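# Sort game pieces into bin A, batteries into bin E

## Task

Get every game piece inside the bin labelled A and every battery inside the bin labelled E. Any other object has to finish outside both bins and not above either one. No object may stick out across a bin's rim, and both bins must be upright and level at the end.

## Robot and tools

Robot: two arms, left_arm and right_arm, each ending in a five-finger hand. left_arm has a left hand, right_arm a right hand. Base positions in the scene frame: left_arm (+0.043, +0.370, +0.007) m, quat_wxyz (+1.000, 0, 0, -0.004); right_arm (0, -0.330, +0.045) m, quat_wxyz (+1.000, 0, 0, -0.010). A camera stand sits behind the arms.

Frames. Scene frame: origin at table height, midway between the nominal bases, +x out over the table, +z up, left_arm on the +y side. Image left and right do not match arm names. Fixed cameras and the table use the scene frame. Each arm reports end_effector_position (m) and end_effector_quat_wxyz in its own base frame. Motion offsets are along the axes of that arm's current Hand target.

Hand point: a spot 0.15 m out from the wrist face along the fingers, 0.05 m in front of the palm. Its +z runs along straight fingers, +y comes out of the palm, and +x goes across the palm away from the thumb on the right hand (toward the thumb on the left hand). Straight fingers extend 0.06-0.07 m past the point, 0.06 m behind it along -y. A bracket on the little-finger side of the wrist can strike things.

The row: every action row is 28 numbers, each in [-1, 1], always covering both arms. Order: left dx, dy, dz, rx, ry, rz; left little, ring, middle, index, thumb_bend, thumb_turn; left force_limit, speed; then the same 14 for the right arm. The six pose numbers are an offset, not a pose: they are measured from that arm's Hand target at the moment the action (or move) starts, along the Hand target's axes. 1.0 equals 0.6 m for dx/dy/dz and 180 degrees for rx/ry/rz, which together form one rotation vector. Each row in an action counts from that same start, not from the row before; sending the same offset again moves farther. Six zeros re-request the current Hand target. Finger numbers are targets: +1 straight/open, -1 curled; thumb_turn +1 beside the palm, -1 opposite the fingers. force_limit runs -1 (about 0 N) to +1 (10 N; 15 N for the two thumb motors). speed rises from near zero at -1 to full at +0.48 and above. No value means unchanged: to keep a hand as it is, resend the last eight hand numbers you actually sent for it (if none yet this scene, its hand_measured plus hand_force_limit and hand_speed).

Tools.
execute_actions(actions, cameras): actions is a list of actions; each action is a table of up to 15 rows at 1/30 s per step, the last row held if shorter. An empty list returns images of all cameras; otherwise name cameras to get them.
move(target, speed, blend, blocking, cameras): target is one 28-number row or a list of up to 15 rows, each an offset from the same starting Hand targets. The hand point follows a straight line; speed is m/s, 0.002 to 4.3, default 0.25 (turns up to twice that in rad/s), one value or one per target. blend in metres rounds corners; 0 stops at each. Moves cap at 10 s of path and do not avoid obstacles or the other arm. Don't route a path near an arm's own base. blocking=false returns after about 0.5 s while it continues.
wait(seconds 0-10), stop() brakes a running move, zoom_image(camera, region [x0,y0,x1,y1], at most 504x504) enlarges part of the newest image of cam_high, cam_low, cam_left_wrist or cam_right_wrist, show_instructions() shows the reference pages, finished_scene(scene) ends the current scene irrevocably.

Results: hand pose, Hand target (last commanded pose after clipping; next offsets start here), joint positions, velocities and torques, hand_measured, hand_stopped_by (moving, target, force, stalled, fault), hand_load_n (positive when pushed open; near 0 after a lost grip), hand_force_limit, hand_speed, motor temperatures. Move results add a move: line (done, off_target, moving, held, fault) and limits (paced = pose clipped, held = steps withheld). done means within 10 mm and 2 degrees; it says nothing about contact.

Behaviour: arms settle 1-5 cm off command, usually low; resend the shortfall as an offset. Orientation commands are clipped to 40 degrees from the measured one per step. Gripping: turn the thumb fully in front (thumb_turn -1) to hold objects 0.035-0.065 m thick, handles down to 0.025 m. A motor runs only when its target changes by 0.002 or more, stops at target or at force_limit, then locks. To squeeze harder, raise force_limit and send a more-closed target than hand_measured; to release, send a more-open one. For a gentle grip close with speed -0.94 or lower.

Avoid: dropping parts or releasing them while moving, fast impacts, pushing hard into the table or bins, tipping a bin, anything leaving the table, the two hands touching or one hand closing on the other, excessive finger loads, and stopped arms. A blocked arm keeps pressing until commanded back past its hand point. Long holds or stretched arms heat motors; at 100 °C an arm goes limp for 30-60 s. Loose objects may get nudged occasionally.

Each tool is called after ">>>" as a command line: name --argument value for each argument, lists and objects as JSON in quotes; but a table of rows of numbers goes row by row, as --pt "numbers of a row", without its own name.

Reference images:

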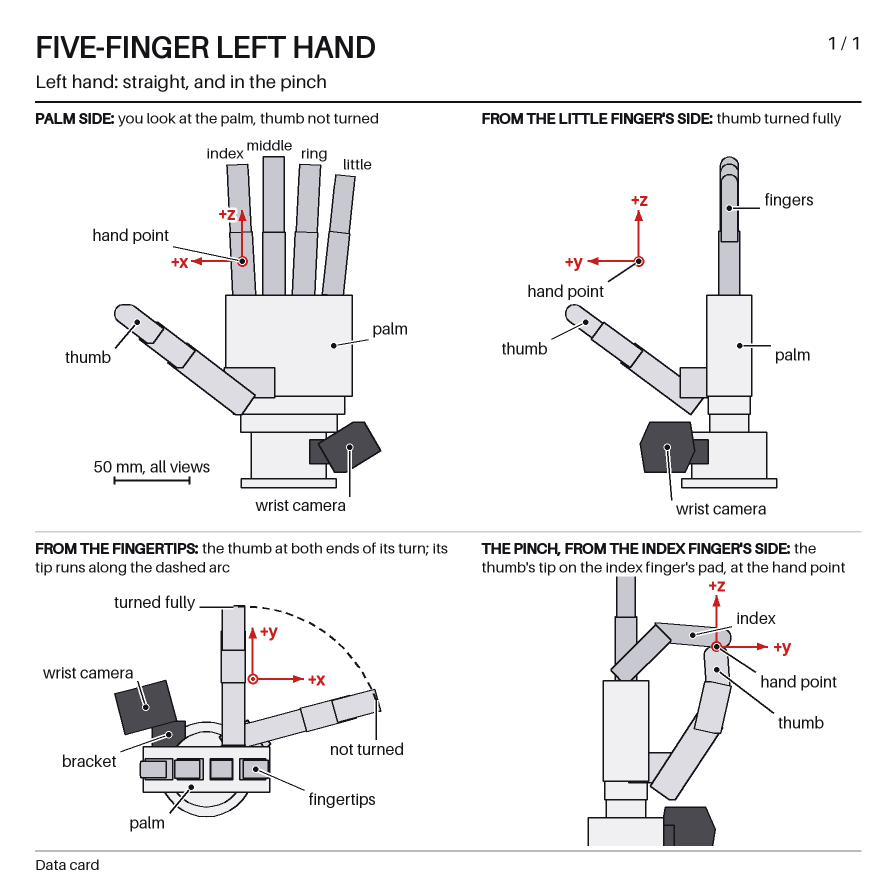

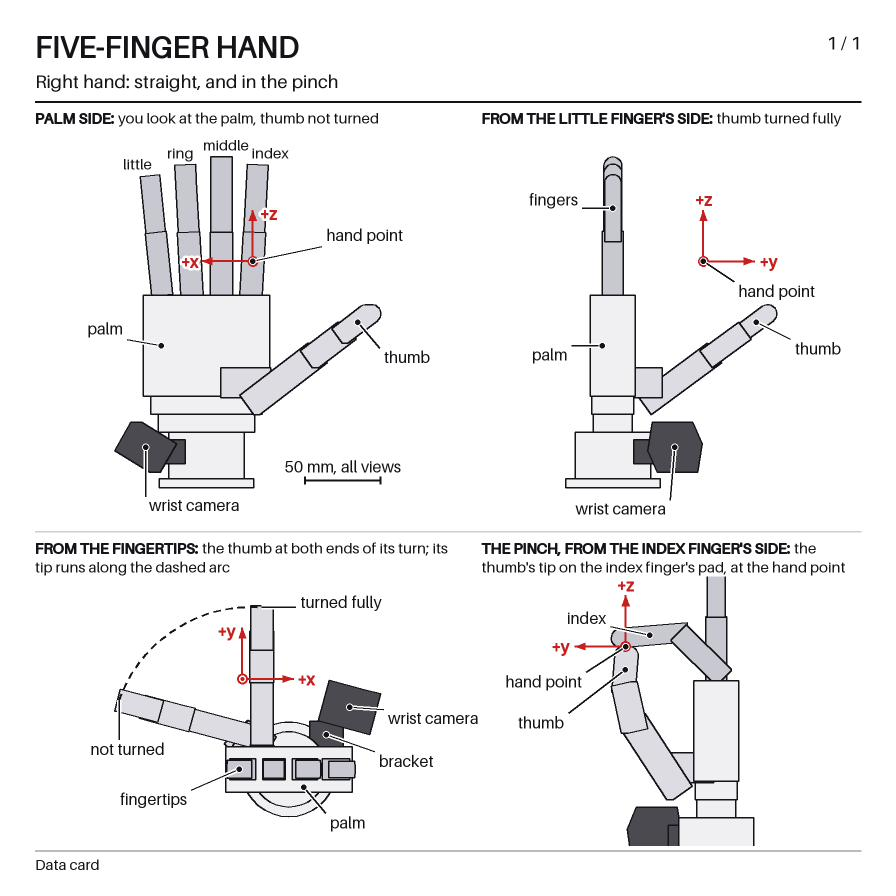

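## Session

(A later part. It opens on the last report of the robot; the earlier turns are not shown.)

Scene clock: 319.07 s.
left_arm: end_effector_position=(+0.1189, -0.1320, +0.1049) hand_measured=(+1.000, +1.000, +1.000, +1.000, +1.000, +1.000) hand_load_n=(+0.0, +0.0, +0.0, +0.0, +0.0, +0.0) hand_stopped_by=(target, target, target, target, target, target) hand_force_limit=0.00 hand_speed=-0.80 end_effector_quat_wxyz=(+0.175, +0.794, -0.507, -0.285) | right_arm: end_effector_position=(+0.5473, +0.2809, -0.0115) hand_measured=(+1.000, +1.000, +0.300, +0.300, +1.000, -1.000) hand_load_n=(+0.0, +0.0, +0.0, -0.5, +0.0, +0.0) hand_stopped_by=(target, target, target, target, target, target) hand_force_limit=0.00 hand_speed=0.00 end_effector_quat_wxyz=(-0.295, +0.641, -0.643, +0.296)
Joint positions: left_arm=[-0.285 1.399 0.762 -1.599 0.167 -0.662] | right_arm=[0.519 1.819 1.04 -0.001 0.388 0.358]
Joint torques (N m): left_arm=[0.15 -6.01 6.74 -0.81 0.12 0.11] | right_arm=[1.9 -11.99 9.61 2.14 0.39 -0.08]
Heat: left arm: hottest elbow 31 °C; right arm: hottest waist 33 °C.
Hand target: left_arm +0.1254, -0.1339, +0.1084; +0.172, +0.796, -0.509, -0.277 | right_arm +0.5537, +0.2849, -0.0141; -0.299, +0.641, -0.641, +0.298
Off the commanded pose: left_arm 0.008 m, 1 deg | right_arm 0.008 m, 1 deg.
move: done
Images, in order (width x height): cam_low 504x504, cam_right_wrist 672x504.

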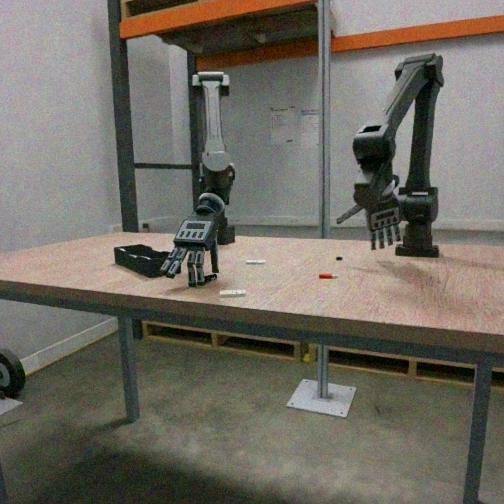

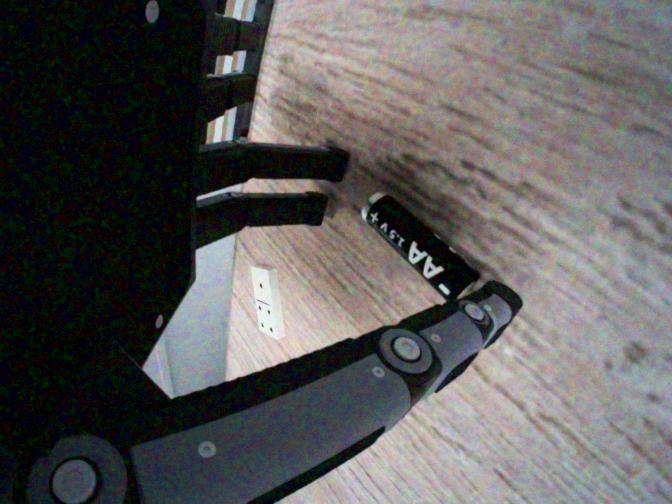

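>>> move --target '[0,0,0,0,0,0,1,1,1,1,1,1,0,-0.8,0,0,0,0,0,0,1,1,-0.2,-0.2,1,-1,-0.5,-0.93]' --speed 0.04 --cameras '["cam_right_wrist","cam_low"]'

Scene clock: 327.83 s.
left_arm: end_effector_position=(+0.1189, -0.1320, +0.1049) hand_measured=(+1.000, +1.000, +1.000, +1.000, +1.000, +1.000) hand_load_n=(+0.0, +0.0, +0.0, +0.0, +0.0, +0.0) hand_stopped_by=(target, target, target, target, target, target) hand_force_limit=0.00 hand_speed=-0.80 end_effector_quat_wxyz=(+0.175, +0.794, -0.507, -0.285) | right_arm: end_effector_position=(+0.5470, +0.2808, -0.0127) hand_measured=(+1.000, +1.000, -0.106, -0.200, +1.000, -1.000) hand_load_n=(+0.0, +0.0, +2.5, +0.0, +0.5, +0.5) hand_stopped_by=(target, target, force, target, target, target) hand_force_limit=-0.50 hand_speed=-0.93 end_effector_quat_wxyz=(-0.294, +0.642, -0.643, +0.296)
Joint positions: left_arm=[-0.285 1.399 0.762 -1.599 0.167 -0.662] | right_arm=[0.519 1.821 1.04 -0.001 0.388 0.358]
Joint torques (N m): left_arm=[0.15 -6.01 6.75 -0.83 0.12 0.11] | right_arm=[1.96 -12.16 9.57 2.11 0.39 -0.08]
Heat: left arm: hottest elbow 31 °C; right arm: hottest waist 33 °C.
Hand target: left_arm +0.1254, -0.1339, +0.1084; +0.172, +0.796, -0.509, -0.277 | right_arm +0.5537, +0.2850, -0.0140; -0.299, +0.641, -0.641, +0.298
Off the commanded pose: left_arm 0.008 m, 1 deg | right_arm 0.008 m, 1 deg.
move: done
Images, in order (width x height): cam_low 504x504, cam_right_wrist 672x504.

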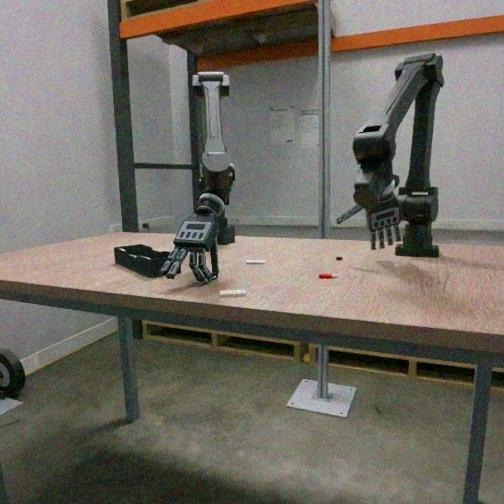

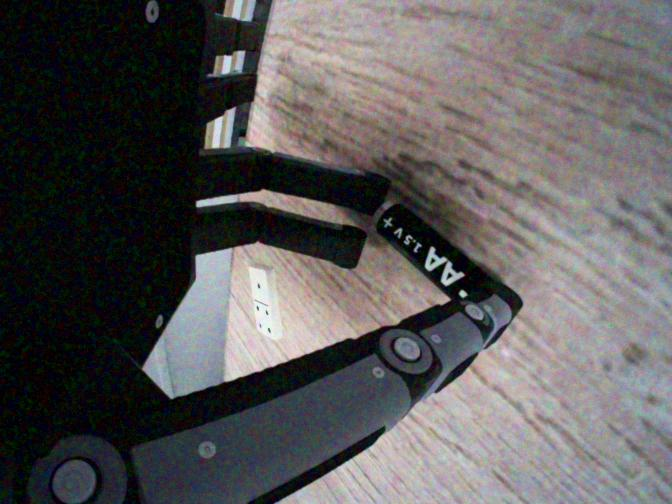

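>>> move --pt "0 0 0 0 0 0 1 1 1 1 1 1 0 -0.8 0 0 0 0 0 0 1 1 0.3 0.3 1 -1 -0.5 -0.5" --pt "0 0 0 0 0 0 1 1 1 1 1 1 0 -0.8 0.0117 0.0043 -0.0051 0 0 0 1 1 0.3 0.3 1 -1 -0.5 -0.5" --speed 0.04 --cameras '["cam_right_wrist","cam_low"]'

Scene clock: 334.33 s.
left_arm: end_effector_position=(+0.1189, -0.1320, +0.1049) hand_measured=(+1.000, +1.000, +1.000, +1.000, +1.000, +1.000) hand_load_n=(+0.0, +0.0, +0.0, +0.0, +0.0, +0.0) hand_stopped_by=(target, target, target, target, target, target) hand_force_limit=0.00 hand_speed=-0.80 end_effector_quat_wxyz=(+0.175, +0.794, -0.507, -0.285) | right_arm: end_effector_position=(+0.5487, +0.2821, -0.0112) hand_measured=(+1.000, +1.000, +0.300, +0.300, +1.000, -1.000) hand_load_n=(+0.0, +0.0, +0.0, +0.0, +0.0, +0.0) hand_stopped_by=(target, target, target, target, target, target) hand_force_limit=-0.50 hand_speed=-0.50 end_effector_quat_wxyz=(-0.299, +0.640, -0.643, +0.296)
Joint positions: left_arm=[-0.285 1.399 0.762 -1.599 0.167 -0.662] | right_arm=[0.519 1.821 1.04 0.009 0.387 0.358]
Joint torques (N m): left_arm=[0.15 -6.07 6.76 -0.81 0.12 0.11] | right_arm=[1.26 -13.39 7.73 2.18 0.21 -0.13]
Heat: left arm: hottest elbow 31 °C; right arm: hottest waist 33 °C.
Hand target: left_arm +0.1254, -0.1339, +0.1084; +0.172, +0.796, -0.509, -0.277 | right_arm +0.5497, +0.2779, -0.0140; -0.299, +0.641, -0.641, +0.298
Off the commanded pose: left_arm 0.008 m, 1 deg | right_arm 0.005 m, 0 deg.
move: done
Images, in order (width x height): cam_low 504x504, cam_right_wrist 672x504.

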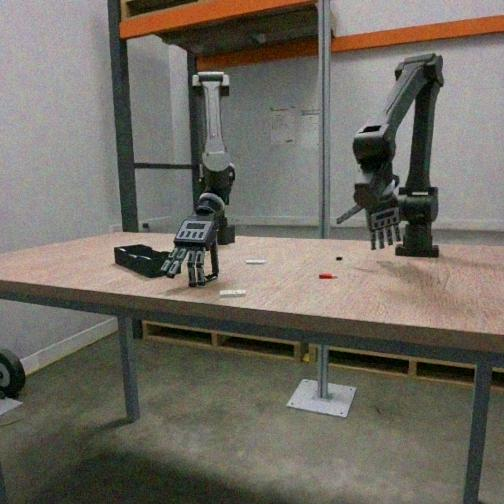

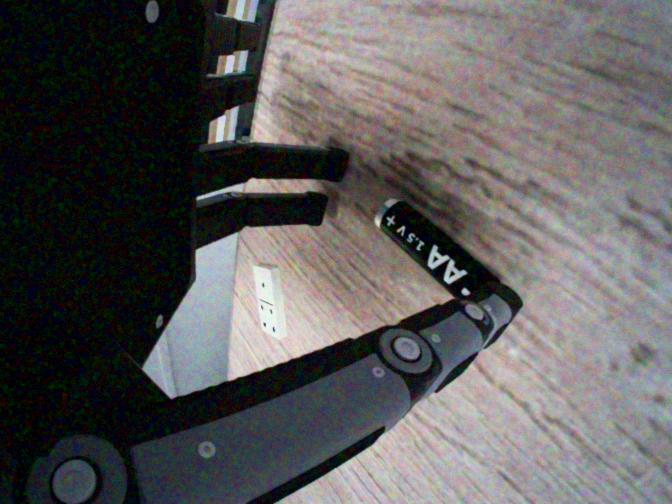

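>>> move --target '[0,0,0,0,0,0,1,1,1,1,1,1,0,-0.8,0.0115,0.0064,-0.0077,0,0,0,1,1,0.3,0.3,1,-1,-0.5,-0.5]' --speed 0.04 --cameras '["cam_right_wrist"]'

Scene clock: 338.93 s.
left_arm: end_effector_position=(+0.1189, -0.1320, +0.1049) hand_measured=(+1.000, +1.000, +1.000, +1.000, +1.000, +1.000) hand_load_n=(+0.0, +0.0, +0.0, +0.0, +0.0, +0.0) hand_stopped_by=(target, target, target, target, target, target) hand_force_limit=0.00 hand_speed=-0.80 end_effector_quat_wxyz=(+0.175, +0.794, -0.507, -0.285) | right_arm: end_effector_position=(+0.5460, +0.2804, -0.0122) hand_measured=(+1.000, +1.000, +0.300, +0.300, +1.000, -1.000) hand_load_n=(+0.0, +0.0, +0.5, +0.0, +0.0, +0.0) hand_stopped_by=(target, target, target, target, target, target) hand_force_limit=-0.50 hand_speed=-0.50 end_effector_quat_wxyz=(-0.303, +0.639, -0.642, +0.296)
Joint positions: left_arm=[-0.285 1.399 0.762 -1.599 0.167 -0.662] | right_arm=[0.518 1.815 1.023 0.028 0.383 0.358]
Joint torques (N m): left_arm=[0.21 -5.95 6.75 -0.81 0.12 0.11] | right_arm=[0.85 -14.21 6.84 1.87 0.19 -0.18]
Heat: left arm: hottest elbow 31 °C; right arm: hottest waist 33 °C.
Hand target: left_arm +0.1254, -0.1339, +0.1084; +0.172, +0.796, -0.509, -0.277 | right_arm +0.5438, +0.2709, -0.0139; -0.299, +0.641, -0.641, +0.298
Off the commanded pose: left_arm 0.008 m, 1 deg | right_arm 0.010 m, 1 deg.
move: done
Images, in order (width x height): cam_right_wrist 672x504.

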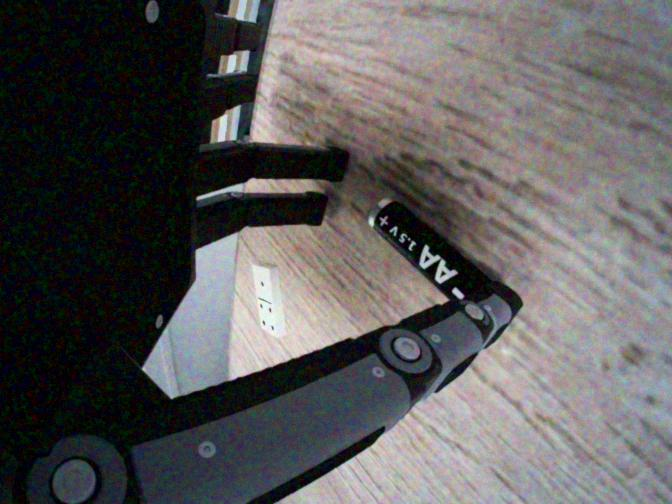

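>>> move --target '[0,0,0,0,0,0,1,1,1,1,1,1,0,-0.8,0.0133,0.0,0.0,0,0,0,1,1,0.3,0.3,1,-1,-0.5,-0.5]' --speed 0.04 --cameras '["cam_right_wrist"]'

Scene clock: 343.23 s.
left_arm: end_effector_position=(+0.1189, -0.1320, +0.1049) hand_measured=(+1.000, +1.000, +1.000, +1.000, +1.000, +1.000) hand_load_n=(+0.0, +0.0, +0.0, +0.0, +0.0, +0.0) hand_stopped_by=(target, target, target, target, target, target) hand_force_limit=0.00 hand_speed=-0.80 end_effector_quat_wxyz=(+0.175, +0.794, -0.507, -0.285) | right_arm: end_effector_position=(+0.5452, +0.2744, -0.0122) hand_measured=(+1.000, +1.000, +0.300, +0.300, +1.000, -1.000) hand_load_n=(+0.0, +0.0, +0.0, +0.0, +0.0, +0.0) hand_stopped_by=(target, target, target, target, target, target) hand_force_limit=-0.50 hand_speed=-0.50 end_effector_quat_wxyz=(-0.304, +0.640, -0.642, +0.294)
Joint positions: left_arm=[-0.285 1.399 0.762 -1.599 0.167 -0.662] | right_arm=[0.506 1.808 1.011 0.036 0.37 0.35]
Joint torques (N m): left_arm=[0.15 -6.01 6.75 -0.83 0.12 0.12] | right_arm=[0.73 -14.04 6.84 1.92 0.28 -0.21]
Heat: left arm: hottest elbow 31 °C; right arm: hottest waist 33 °C.
Hand target: left_arm +0.1254, -0.1339, +0.1084; +0.172, +0.796, -0.509, -0.277 | right_arm +0.5438, +0.2631, -0.0140; -0.299, +0.641, -0.641, +0.298
Off the commanded pose: left_arm 0.008 m, 1 deg | right_arm 0.012 m, 1 deg.
move: off_target (right_arm)
Images, in order (width x height): cam_right_wrist 672x504.

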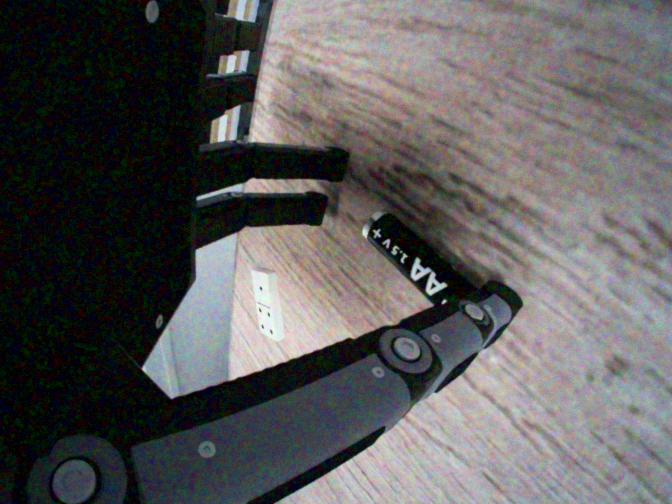

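>>> move --target '[0,0,0,0,0,0,1,1,1,1,1,1,0,-0.8,0,0,0,0,0,0,1,1,-0.3,-0.3,1,-1,-0.5,-0.93]' --speed 0.04 --cameras '["cam_right_wrist","cam_low"]'

>>> zoom_image --camera "cam_right_wrist" --region '[300, 100, 560, 360]'

>>> zoom_image --camera "cam_low" --region '[150, 200, 270, 310]'

Scene clock: 356.87 s.
left_arm: end_effector_position=(+0.1189, -0.1320, +0.1049) hand_measured=(+1.000, +1.000, +1.000, +1.000, +1.000, +1.000) hand_load_n=(+0.0, +0.0, +0.0, +0.0, +0.0, +0.0) hand_stopped_by=(target, target, target, target, target, target) hand_force_limit=0.00 hand_speed=-0.80 end_effector_quat_wxyz=(+0.175, +0.794, -0.507, -0.285) | right_arm: end_effector_position=(+0.5434, +0.2699, -0.0152) hand_measured=(+1.000, +1.000, -0.300, -0.300, +1.000, -1.000) hand_load_n=(+0.0, +0.0, +0.0, +0.0, +0.0, +0.0) hand_stopped_by=(target, target, target, target, target, target) hand_force_limit=-0.50 hand_speed=-0.93 end_effector_quat_wxyz=(-0.300, +0.641, -0.642, +0.295)
Joint positions: left_arm=[-0.285 1.399 0.762 -1.599 0.167 -0.662] | right_arm=[0.502 1.808 1.004 0.037 0.37 0.345]
Joint torques (N m): left_arm=[0.09 -6.07 6.76 -0.8 0.12 0.11] | right_arm=[1.08 -13.98 7.32 1.89 0.28 -0.15]
Heat: left arm: hottest elbow 31 °C; right arm: hottest waist 33 °C.
Hand target: left_arm +0.1254, -0.1339, +0.1084; +0.172, +0.796, -0.509, -0.277 | right_arm +0.5439, +0.2628, -0.0140; -0.299, +0.641, -0.641, +0.298
Off the commanded pose: left_arm 0.008 m, 1 deg | right_arm 0.007 m, 0 deg.
move: done
Images, in order (width x height): cam_low 504x504, cam_right_wrist 672x504.

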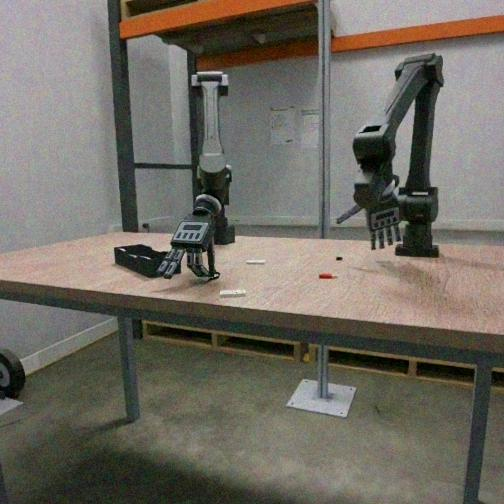

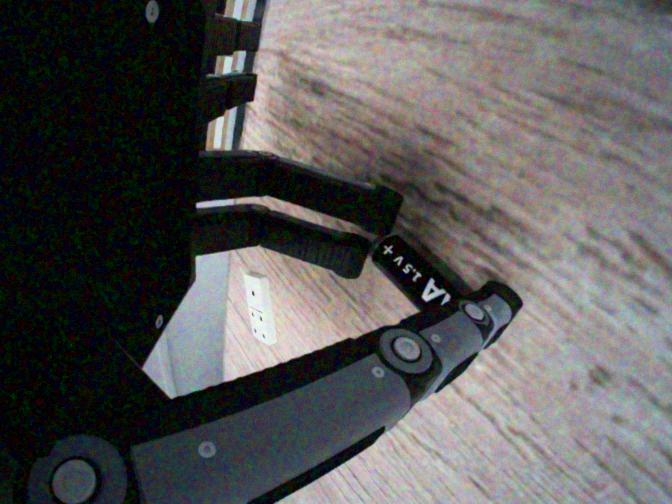

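Scaled by 1.938 from the camera's 672x504 image, which has a finer 960x720 frame.

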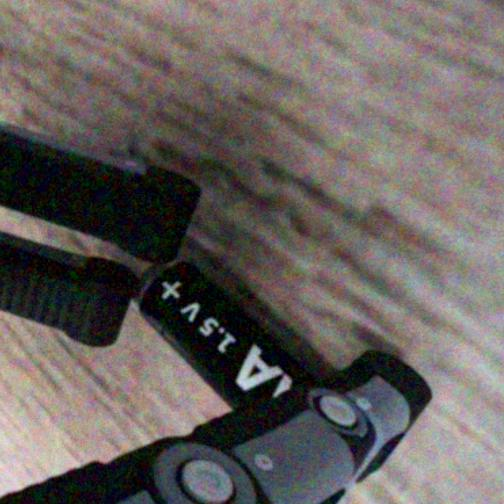

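Scaled by 4.200 from the camera's 504x504 image, which has a finer 720x720 frame.

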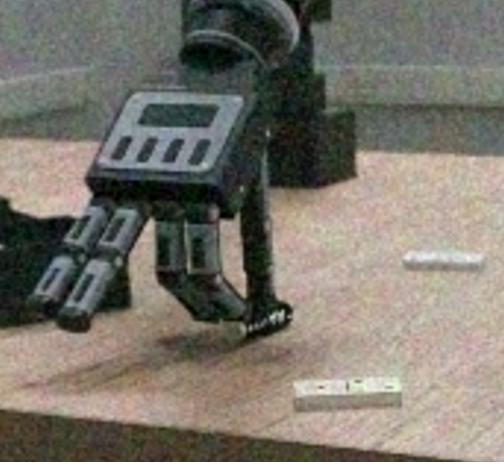

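>>> move --pt "0 0 0 0 0 0 1 1 1 1 1 1 0 -0.8 0 0 0 0 0 0 1 1 0.3 0.3 1 -1 -0.5 0" --pt "0 0 0 0 0 0 1 1 1 1 1 1 0 -0.8 0 -0.058 -0.046 0 0.0298 0.025 1 1 0.3 0.3 1 -1 -0.5 -0.5" --speed 0.06 --cameras '["cam_right_wrist","cam_high"]'

Scene clock: 372.80 s.
left_arm: end_effector_position=(+0.1189, -0.1320, +0.1049) hand_measured=(+1.000, +1.000, +1.000, +1.000, +1.000, +1.000) hand_load_n=(+0.0, +0.0, +0.0, +0.0, +0.0, +0.0) hand_stopped_by=(target, target, target, target, target, target) hand_force_limit=0.00 hand_speed=-0.80 end_effector_quat_wxyz=(+0.175, +0.794, -0.507, -0.285) | right_arm: end_effector_position=(+0.5284, +0.2466, +0.0047) hand_measured=(+1.000, +1.000, +0.300, +0.300, +1.000, -1.000) hand_load_n=(+0.0, +0.0, +0.0, +0.0, +0.0, +0.0) hand_stopped_by=(target, target, target, target, target, target) hand_force_limit=-0.50 hand_speed=-0.50 end_effector_quat_wxyz=(+0.256, -0.612, +0.680, -0.313)
Joint positions: left_arm=[-0.285 1.399 0.762 -1.599 0.167 -0.662] | right_arm=[0.507 1.737 1.004 -0.123 0.471 0.434]
Joint torques (N m): left_arm=[0.15 -6.01 6.76 -0.81 0.12 0.11] | right_arm=[2.67 -13.74 12.29 0.99 0.49 0.09]
Heat: left arm: hottest elbow 31 °C; right arm: hottest waist 32 °C.
Hand target: left_arm +0.1254, -0.1339, +0.1084; +0.172, +0.796, -0.509, -0.277 | right_arm +0.5451, +0.2629, +0.0304; +0.280, -0.601, +0.679, -0.316
Off the commanded pose: left_arm 0.008 m, 1 deg | right_arm 0.035 m, 3 deg.
move: off_target (right_arm); target 2's new numbers were sent with right_arm's hand 0.035 m and 3 deg from that target
Images, in order (width x height): cam_high 504x504, cam_right_wrist 672x504.

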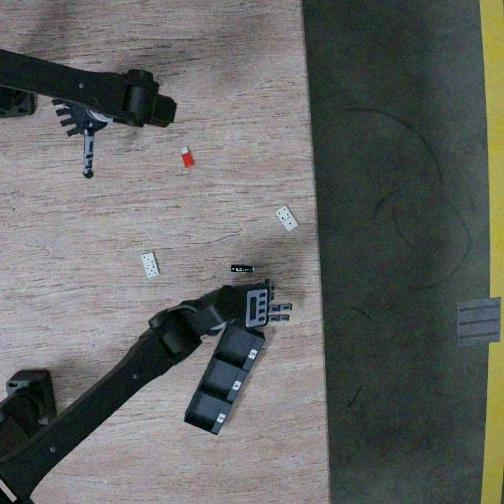

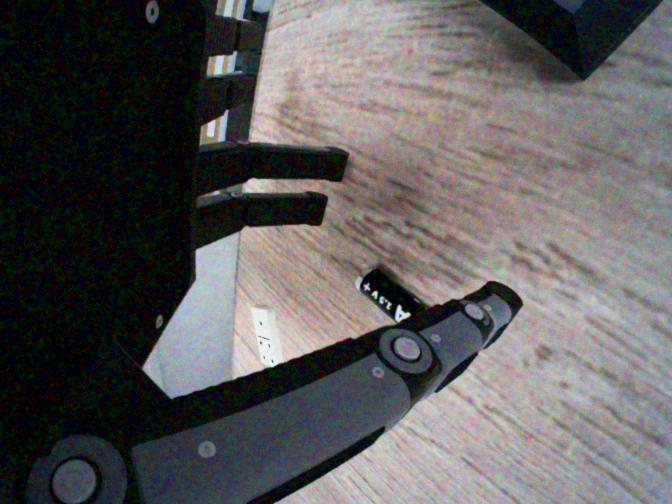

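>>> move --target '[0,0,0,0,0,0,1,1,1,1,1,1,0,-0.8,-0.0585,-0.0265,-0.0073,0,0,0,1,1,0.3,0.3,1,-1,-0.5,-0.5]' --speed 0.1 --cameras '["cam_right_wrist","cam_high"]'

Scene clock: 384.20 s.
left_arm: end_effector_position=(+0.1189, -0.1320, +0.1049) hand_measured=(+1.000, +1.000, +1.000, +1.000, +1.000, +1.000) hand_load_n=(+0.0, +0.0, +0.0, +0.0, +0.0, +0.0) hand_stopped_by=(target, target, target, target, target, target) hand_force_limit=0.00 hand_speed=-0.80 end_effector_quat_wxyz=(+0.175, +0.794, -0.507, -0.285) | right_arm: end_effector_position=(+0.5405, +0.2830, +0.0327) hand_measured=(+1.000, +1.000, +0.300, +0.300, +1.000, -1.000) hand_load_n=(+0.0, +0.0, +0.0, +0.0, +0.0, +0.0) hand_stopped_by=(target, target, target, target, target, target) hand_force_limit=-0.50 hand_speed=-0.50 end_effector_quat_wxyz=(+0.266, -0.609, +0.677, -0.316)
Joint positions: left_arm=[-0.285 1.399 0.762 -1.599 0.167 -0.662] | right_arm=[0.558 1.745 1.101 -0.208 0.503 0.472]
Joint torques (N m): left_arm=[0.21 -5.95 6.76 -0.81 0.12 0.11] | right_arm=[2.26 -12.16 13.29 0.99 0.51 0.09]
Heat: left arm: hottest elbow 31 °C; right arm: hottest waist 32 °C.
Hand target: left_arm +0.1254, -0.1339, +0.1084; +0.172, +0.796, -0.509, -0.277 | right_arm +0.5563, +0.2968, +0.0455; +0.280, -0.600, +0.679, -0.316
Off the commanded pose: left_arm 0.008 m, 1 deg | right_arm 0.025 m, 2 deg.
move: off_target (right_arm)
Images, in order (width x height): cam_high 504x504, cam_right_wrist 672x504.

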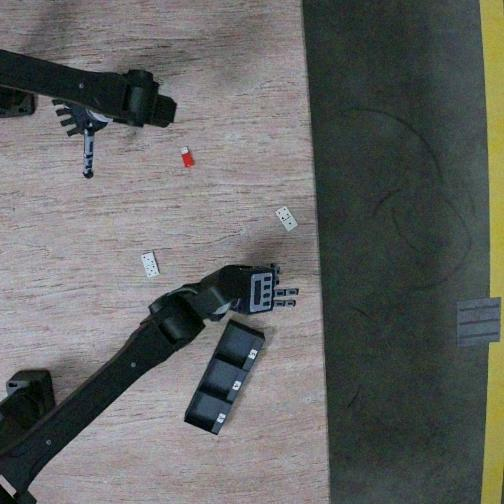

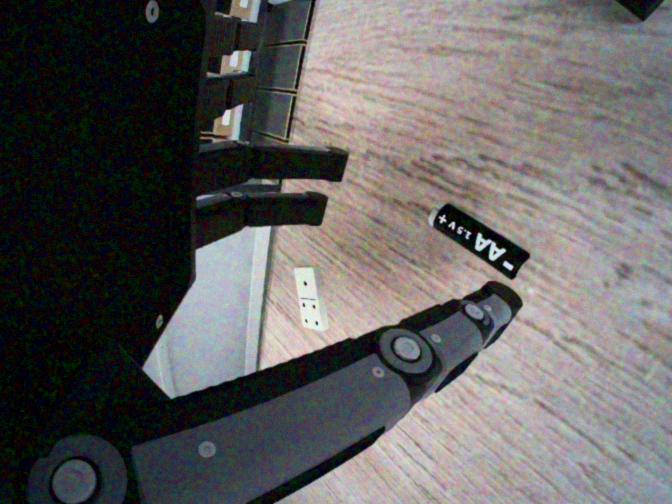

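>>> move --target '[0,0,0,0,0,0,1,1,1,1,1,1,0,-0.8,0.0098,0.0657,0.0352,0,0,0,1,1,0.3,0.3,1,-1,-0.5,-0.5]' --speed 0.06 --cameras '["cam_right_wrist"]'

Scene clock: 395.60 s.
left_arm: end_effector_position=(+0.1189, -0.1320, +0.1049) hand_measured=(+1.000, +1.000, +1.000, +1.000, +1.000, +1.000) hand_load_n=(+0.0, +0.5, +0.0, +0.0, +0.0, +0.0) hand_stopped_by=(target, target, target, target, target, target) hand_force_limit=0.00 hand_speed=-0.80 end_effector_quat_wxyz=(+0.175, +0.794, -0.507, -0.285) | right_arm: end_effector_position=(+0.5501, +0.2889, +0.0113) hand_measured=(+1.000, +1.000, +0.300, +0.300, +1.000, -1.000) hand_load_n=(+0.0, +0.0, +0.0, +0.0, +0.0, +0.0) hand_stopped_by=(target, target, target, target, target, target) hand_force_limit=-0.50 hand_speed=-0.50 end_effector_quat_wxyz=(+0.281, -0.601, +0.677, -0.318)
Joint positions: left_arm=[-0.285 1.399 0.762 -1.599 0.167 -0.662] | right_arm=[0.558 1.798 1.091 -0.112 0.505 0.474]
Joint torques (N m): left_arm=[0.21 -6.01 6.75 -0.85 0.12 0.12] | right_arm=[2.49 -12.45 7.99 2.07 0.5 0.09]
Heat: left arm: hottest elbow 31 °C; right arm: hottest shoulder 33 °C.
Hand target: left_arm +0.1254, -0.1339, +0.1084; +0.172, +0.796, -0.509, -0.277 | right_arm +0.5463, +0.2923, +0.0017; +0.280, -0.600, +0.679, -0.316
Off the commanded pose: left_arm 0.008 m, 1 deg | right_arm 0.011 m, 0 deg.
move: off_target (right_arm)
Images, in order (width x height): cam_right_wrist 672x504.

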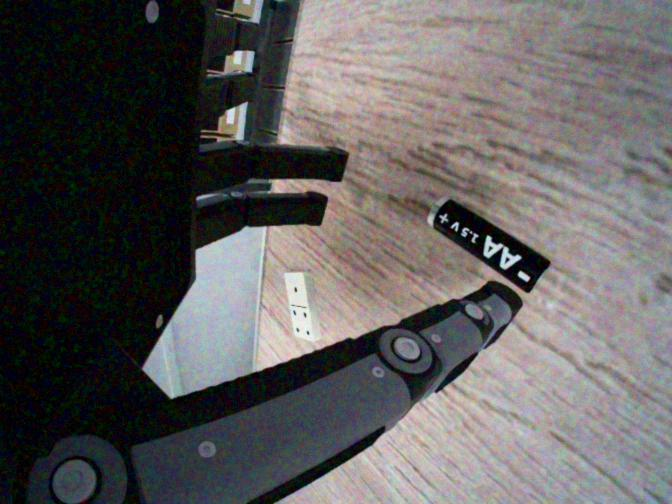

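>>> move --target '[0,0,0,0,0,0,1,1,1,1,1,1,0,-0.8,0.0083,0.0242,-0.008,0,0,0,1,1,0.3,0.3,1,-1,-0.5,-0.5]' --speed 0.05 --cameras '["cam_right_wrist"]'

Scene clock: 402.07 s.
left_arm: end_effector_position=(+0.1189, -0.1320, +0.1049) hand_measured=(+1.000, +1.000, +1.000, +1.000, +1.000, +1.000) hand_load_n=(+0.0, +0.0, +0.0, +0.0, +0.0, +0.0) hand_stopped_by=(target, target, target, target, target, target) hand_force_limit=0.00 hand_speed=-0.80 end_effector_quat_wxyz=(+0.175, +0.794, -0.507, -0.285) | right_arm: end_effector_position=(+0.5361, +0.2838, -0.0037) hand_measured=(+1.000, +1.000, +0.300, +0.300, +1.000, -1.000) hand_load_n=(+0.0, +0.0, +0.0, +0.0, +0.0, +0.0) hand_stopped_by=(target, target, target, target, target, target) hand_force_limit=-0.50 hand_speed=-0.50 end_effector_quat_wxyz=(+0.275, -0.603, +0.678, -0.318)
Joint positions: left_arm=[-0.285 1.399 0.762 -1.599 0.167 -0.662] | right_arm=[0.565 1.798 1.045 -0.081 0.511 0.481]
Joint torques (N m): left_arm=[0.09 -6.01 6.74 -0.83 0.11 0.11] | right_arm=[2.73 -13.16 7.71 2.03 0.52 0.09]
Heat: left arm: hottest elbow 31 °C; right arm: hottest waist 32 °C.
Hand target: left_arm +0.1254, -0.1339, +0.1084; +0.172, +0.796, -0.509, -0.277 | right_arm +0.5328, +0.2889, -0.0063; +0.280, -0.601, +0.679, -0.316
Off the commanded pose: left_arm 0.008 m, 1 deg | right_arm 0.007 m, 1 deg.
move: done
Images, in order (width x height): cam_right_wrist 672x504.

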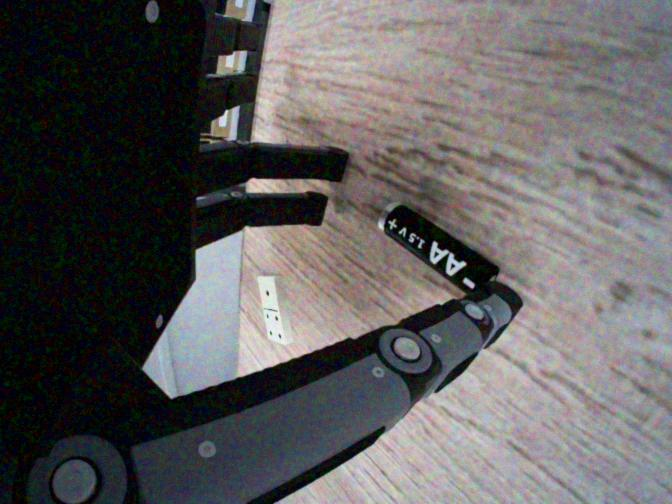

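>>> move --pt "0 0 0 0 0 0 1 1 1 1 1 1 0 -0.8 0 0.016 0.0134 0 0 0 1 1 0.3 0.3 1 -1 -0.5 -0.5" --speed 0.04 --cameras '["cam_right_wrist"]'

Scene clock: 408.07 s.
left_arm: end_effector_position=(+0.1189, -0.1320, +0.1049) hand_measured=(+1.000, +1.000, +1.000, +1.000, +1.000, +1.000) hand_load_n=(+0.0, +0.0, +0.0, +0.0, +0.5, +0.0) hand_stopped_by=(target, target, target, target, target, target) hand_force_limit=0.00 hand_speed=-0.80 end_effector_quat_wxyz=(+0.175, +0.794, -0.507, -0.285) | right_arm: end_effector_position=(+0.5374, +0.2846, -0.0097) hand_measured=(+1.000, +1.000, +0.300, +0.300, +1.000, -1.000) hand_load_n=(+0.0, +0.0, +0.0, +0.0, +0.0, +0.0) hand_stopped_by=(target, target, target, target, target, target) hand_force_limit=-0.50 hand_speed=-0.50 end_effector_quat_wxyz=(+0.280, -0.601, +0.678, -0.319)
Joint positions: left_arm=[-0.285 1.399 0.762 -1.599 0.167 -0.662] | right_arm=[0.565 1.811 1.037 -0.051 0.511 0.481]
Joint torques (N m): left_arm=[0.21 -6.01 6.74 -0.81 0.12 0.11] | right_arm=[2.67 -12.22 7.5 2.13 0.51 0.09]
Heat: left arm: hottest elbow 31 °C; right arm: hottest waist 32 °C.
Hand target: left_arm +0.1254, -0.1339, +0.1084; +0.172, +0.796, -0.509, -0.277 | right_arm +0.5327, +0.2889, -0.0189; +0.280, -0.601, +0.679, -0.316
Off the commanded pose: left_arm 0.008 m, 1 deg | right_arm 0.011 m, 0 deg.
move: off_target (right_arm)
Images, in order (width x height): cam_right_wrist 672x504.

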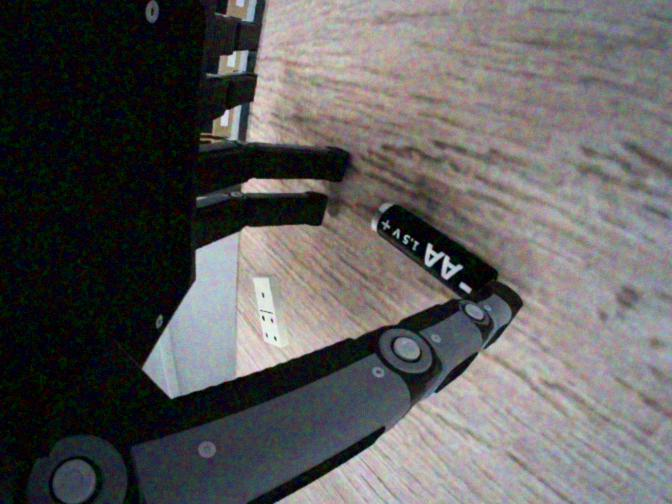

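>>> move --pt "0 0 0 0 0 0 1 1 1 1 1 1 0 -0.8 0 0.0102 0.0086 0 0 0 1 1 0.3 0.3 1 -1 -0.5 -0.5" --pt "0 0 0 0 0 0 1 1 1 1 1 1 0 -0.8 0 0.0102 0.0086 0 0 0 1 1 -0.3 -0.3 1 -1 -0.4 -0.93" --speed 0.04 --cameras '["cam_right_wrist","cam_low"]'

>>> zoom_image --camera "cam_right_wrist" --region '[300, 100, 560, 360]'

Scene clock: 416.20 s.
left_arm: end_effector_position=(+0.1189, -0.1320, +0.1049) hand_measured=(+1.000, +1.000, +1.000, +1.000, +1.000, +1.000) hand_load_n=(+0.0, +0.0, +0.0, +0.0, +0.0, +0.0) hand_stopped_by=(target, target, target, target, target, target) hand_force_limit=0.00 hand_speed=-0.80 end_effector_quat_wxyz=(+0.175, +0.794, -0.507, -0.285) | right_arm: end_effector_position=(+0.5402, +0.2860, -0.0139) hand_measured=(+1.000, +1.000, -0.092, -0.300, +1.000, -1.000) hand_load_n=(+0.0, +0.0, +4.0, +0.0, +0.5, +0.5) hand_stopped_by=(target, target, force, target, target, target) hand_force_limit=-0.40 hand_speed=-0.93 end_effector_quat_wxyz=(+0.284, -0.598, +0.678, -0.320)
Joint positions: left_arm=[-0.285 1.399 0.762 -1.599 0.167 -0.662] | right_arm=[0.565 1.824 1.037 -0.028 0.512 0.482]
Joint torques (N m): left_arm=[0.21 -6.01 6.76 -0.84 0.12 0.11] | right_arm=[2.67 -12.16 7.1 1.99 0.44 0.08]
Heat: left arm: hottest elbow 31 °C; right arm: hottest waist 32 °C.
Hand target: left_arm +0.1254, -0.1339, +0.1084; +0.172, +0.796, -0.509, -0.277 | right_arm +0.5328, +0.2889, -0.0269; +0.280, -0.601, +0.679, -0.316
Off the commanded pose: left_arm 0.008 m, 1 deg | right_arm 0.015 m, 1 deg.
move: off_target (right_arm); target 2's new numbers were sent with right_arm's hand 0.016 m and 1 deg from that target
Images, in order (width x height): cam_low 504x504, cam_right_wrist 672x504.

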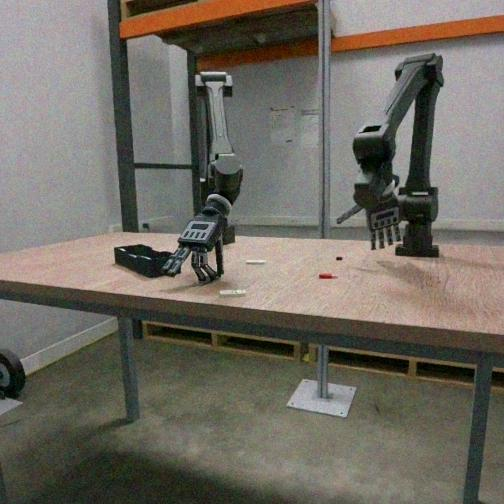

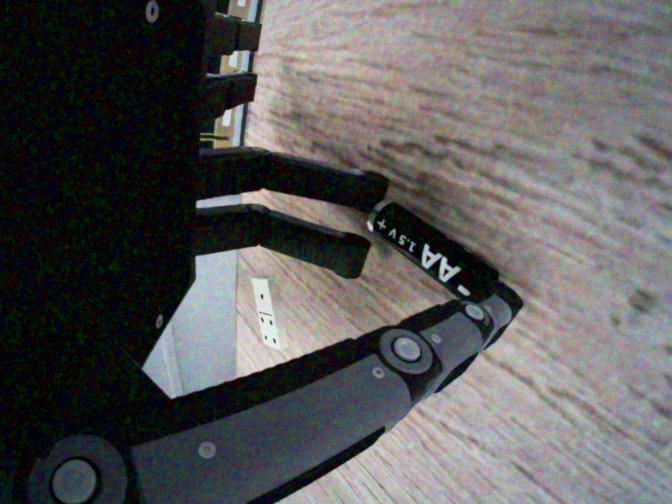

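Scaled by 1.938 from the camera's 672x504 image, which has a finer 960x720 frame.

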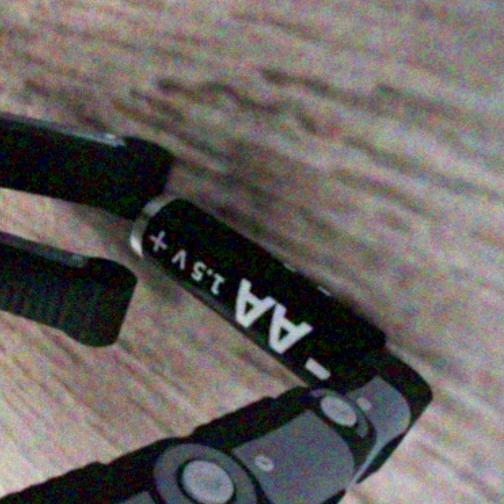

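>>> move --target '[0,0,0,0,0,0,1,1,1,1,1,1,0,-0.8,0,-0.0638,-0.0536,0,0,0,1,1,-0.3,-0.3,1,-1,-0.4,-0.93]' --speed 0.05 --cameras '["cam_right_wrist","cam_low"]'

>>> zoom_image --camera "cam_low" --region '[150, 200, 270, 310]'

Scene clock: 423.03 s.
left_arm: end_effector_position=(+0.1189, -0.1320, +0.1049) hand_measured=(+1.000, +1.000, +1.000, +1.000, +1.000, +1.000) hand_load_n=(+0.0, +0.0, +0.0, +0.0, +0.0, +0.0) hand_stopped_by=(target, target, target, target, target, target) hand_force_limit=0.00 hand_speed=-0.80 end_effector_quat_wxyz=(+0.175, +0.794, -0.507, -0.285) | right_arm: end_effector_position=(+0.5272, +0.2778, +0.0071) hand_measured=(+1.000, +1.000, -0.092, -0.300, +1.000, -1.000) hand_load_n=(+0.0, +0.0, +4.0, +0.0, +0.5, +0.5) hand_stopped_by=(target, target, force, target, target, target) hand_force_limit=-0.40 hand_speed=-0.93 end_effector_quat_wxyz=(+0.265, -0.607, +0.679, -0.317)
Joint positions: left_arm=[-0.285 1.399 0.762 -1.599 0.167 -0.662] | right_arm=[0.565 1.76 1.037 -0.134 0.512 0.483]
Joint torques (N m): left_arm=[0.21 -5.95 6.76 -0.83 0.12 0.11] | right_arm=[2.67 -14.33 10.33 1.03 0.44 0.08]
Heat: left arm: hottest elbow 31 °C; right arm: hottest shoulder 33 °C.
Hand target: left_arm +0.1254, -0.1339, +0.1084; +0.172, +0.796, -0.509, -0.277 | right_arm +0.5328, +0.2888, +0.0232; +0.280, -0.601, +0.679, -0.316
Off the commanded pose: left_arm 0.008 m, 1 deg | right_arm 0.020 m, 2 deg.
move: off_target (right_arm)
Images, in order (width x height): cam_low 504x504, cam_right_wrist 672x504.

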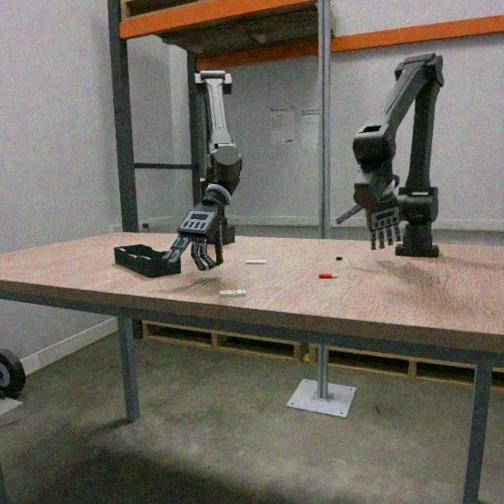

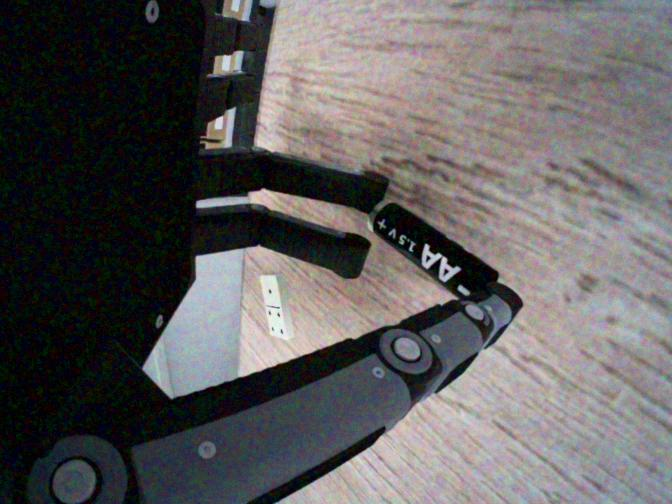

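Scaled by 4.200 from the camera's 504x504 image, which has a finer 720x720 frame.

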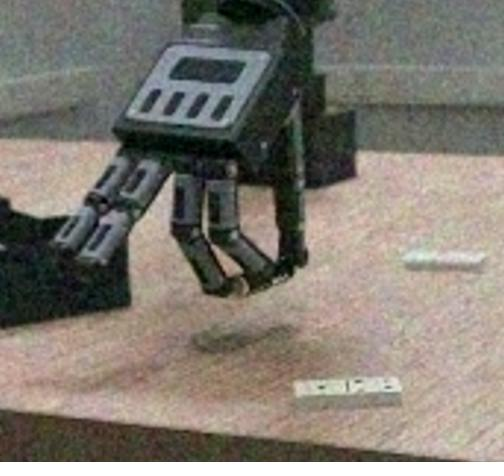

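>>> move --target '[0,0,0,0,0,0,1,1,1,1,1,1,0,-0.8,0,-0.0217,-0.0182,0,0.1617,0.1357,1,1,-0.3,-0.3,1,-1,-0.4,-0.93]' --speed 0.12 --cameras '["cam_right_wrist","cam_low","cam_high"]'

Scene clock: 478.47 s.
left_arm: end_effector_position=(+0.1189, -0.1320, +0.1049) hand_measured=(+1.000, +1.000, +1.000, +1.000, +1.000, +1.000) hand_load_n=(+0.0, +0.0, +0.0, +0.0, +0.0, +0.0) hand_stopped_by=(target, target, target, target, target, target) hand_force_limit=0.00 hand_speed=-0.80 end_effector_quat_wxyz=(+0.175, +0.794, -0.507, -0.285) | right_arm: end_effector_position=(+0.5167, +0.2699, +0.0274) hand_measured=(+1.000, +1.000, -0.092, -0.300, +1.000, -1.000) hand_load_n=(+0.0, +0.0, +4.0, +0.0, +0.5, +0.5) hand_stopped_by=(target, target, force, target, target, target) hand_force_limit=-0.40 hand_speed=-0.93 end_effector_quat_wxyz=(+0.143, -0.356, +0.835, -0.394)
Joint positions: left_arm=[-0.285 1.399 0.762 -1.599 0.167 -0.662] | right_arm=[0.663 1.88 1.339 -0.928 0.861 1.382]
Joint torques (N m): left_arm=[0.21 -6.01 6.76 -0.84 0.12 0.12] | right_arm=[2.67 -13.45 13.53 -0.01 0.88 0.09]
Heat: left arm: hottest elbow 31 °C; right arm: hottest waist 32 °C.
Hand target: left_arm +0.1254, -0.1339, +0.1084; +0.172, +0.796, -0.509, -0.277 | right_arm +0.5327, +0.2888, +0.0401; +0.162, -0.347, +0.837, -0.390
Off the commanded pose: left_arm 0.008 m, 1 deg | right_arm 0.028 m, 2 deg.
move: off_target (right_arm)
Images, in order (width x height): cam_high 504x504, cam_low 504x504, cam_right_wrist 672x504.

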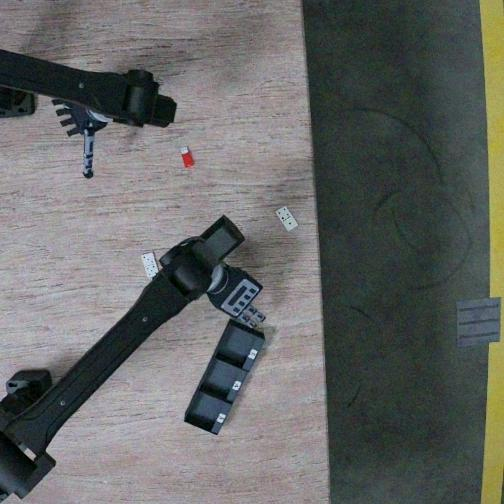

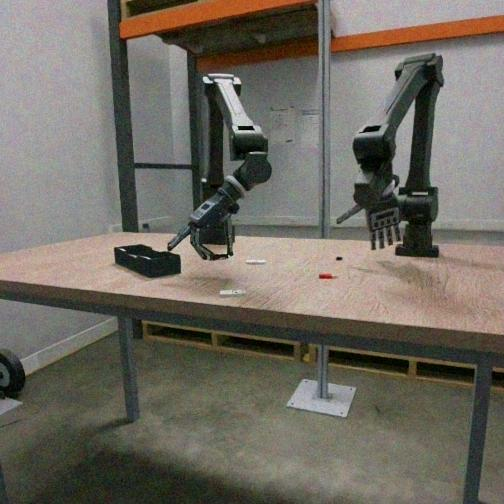

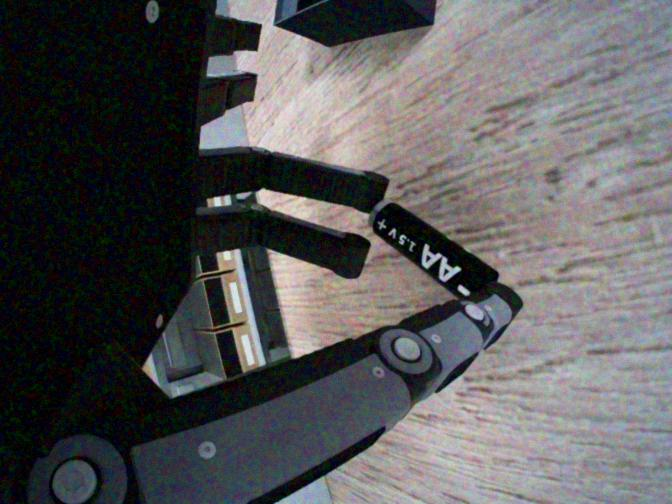

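>>> move --pt "0 0 0 0 0 0 1 1 1 1 1 1 0 -0.8 -0.0447 0.041 -0.0488 0 0 0 1 1 -0.3 -0.3 1 -1 -0.4 -0.93" --pt "0 0 0 0 0 0 1 1 1 1 1 1 0 -0.8 -0.0447 0.1017 0.0021 0 0 0 1 1 -0.3 -0.3 1 -1 -0.4 -0.93" --speed '[0.1,0.05]' --cameras '["cam_right_wrist","cam_low","cam_high"]'

>>> zoom_image --camera "cam_low" --region '[150, 200, 270, 310]'

Scene clock: 489.97 s.
left_arm: end_effector_position=(+0.1189, -0.1320, +0.1049) hand_measured=(+1.000, +1.000, +1.000, +1.000, +1.000, +1.000) hand_load_n=(+0.0, +0.0, +0.0, +0.0, +0.0, +0.0) hand_stopped_by=(target, target, target, target, target, target) hand_force_limit=0.00 hand_speed=-0.80 end_effector_quat_wxyz=(+0.175, +0.794, -0.507, -0.285) | right_arm: end_effector_position=(+0.5174, +0.3285, -0.0071) hand_measured=(+1.000, +1.000, -0.092, -0.300, +1.000, -1.000) hand_load_n=(+0.0, -0.5, +4.0, +0.0, +0.5, +0.5) hand_stopped_by=(target, target, force, target, target, target) hand_force_limit=-0.40 hand_speed=-0.93 end_effector_quat_wxyz=(+0.152, -0.355, +0.835, -0.392)
Joint positions: left_arm=[-0.285 1.399 0.762 -1.599 0.167 -0.662] | right_arm=[0.743 2.015 1.45 -0.971 0.868 1.493]
Joint torques (N m): left_arm=[0.09 -5.95 6.74 -0.83 0.11 0.11] | right_arm=[1.9 -15.09 9.89 0.62 0.88 0.09]
Heat: left arm: hottest elbow 31 °C; right arm: hottest shoulder 33 °C.
Hand target: left_arm +0.1254, -0.1339, +0.1084; +0.172, +0.796, -0.509, -0.277 | right_arm +0.5247, +0.3350, -0.0074; +0.162, -0.347, +0.837, -0.390
Off the commanded pose: left_arm 0.008 m, 1 deg | right_arm 0.010 m, 1 deg.
move: done
Images, in order (width x height): cam_high 504x504, cam_low 504x504, cam_right_wrist 672x504.

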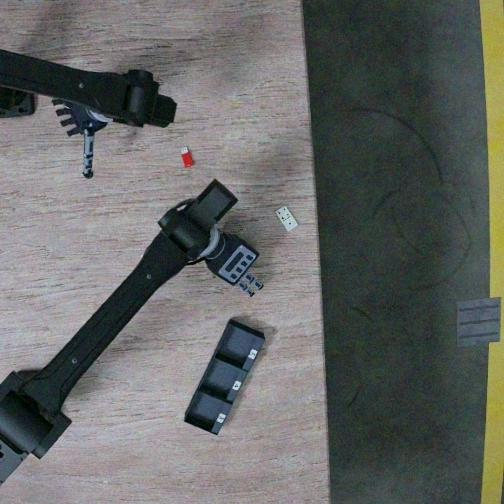

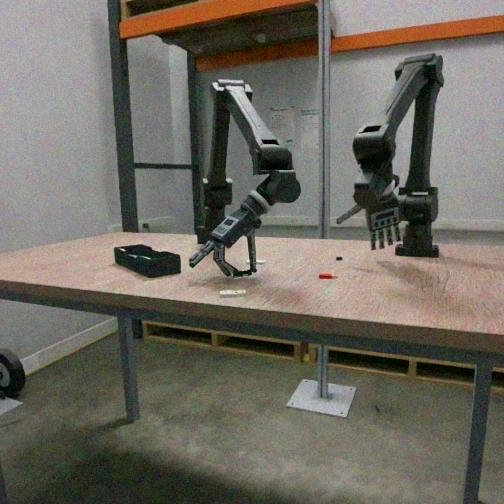

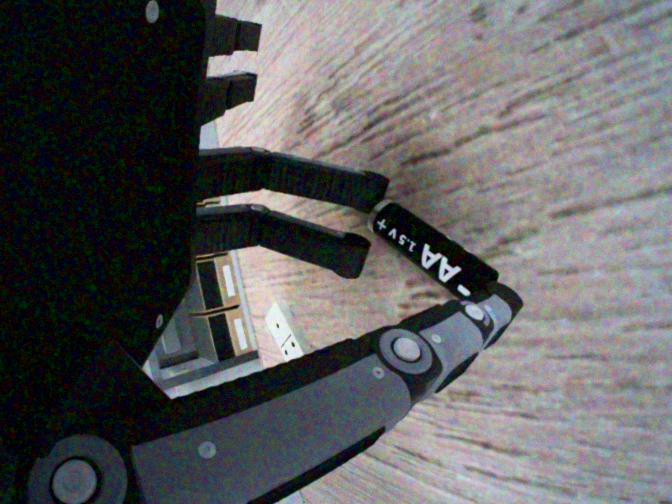

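Scaled by 4.200 from the camera's 504x504 image, which has a finer 720x720 frame.

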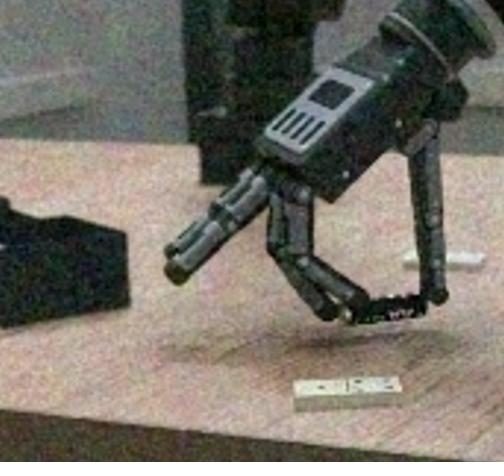

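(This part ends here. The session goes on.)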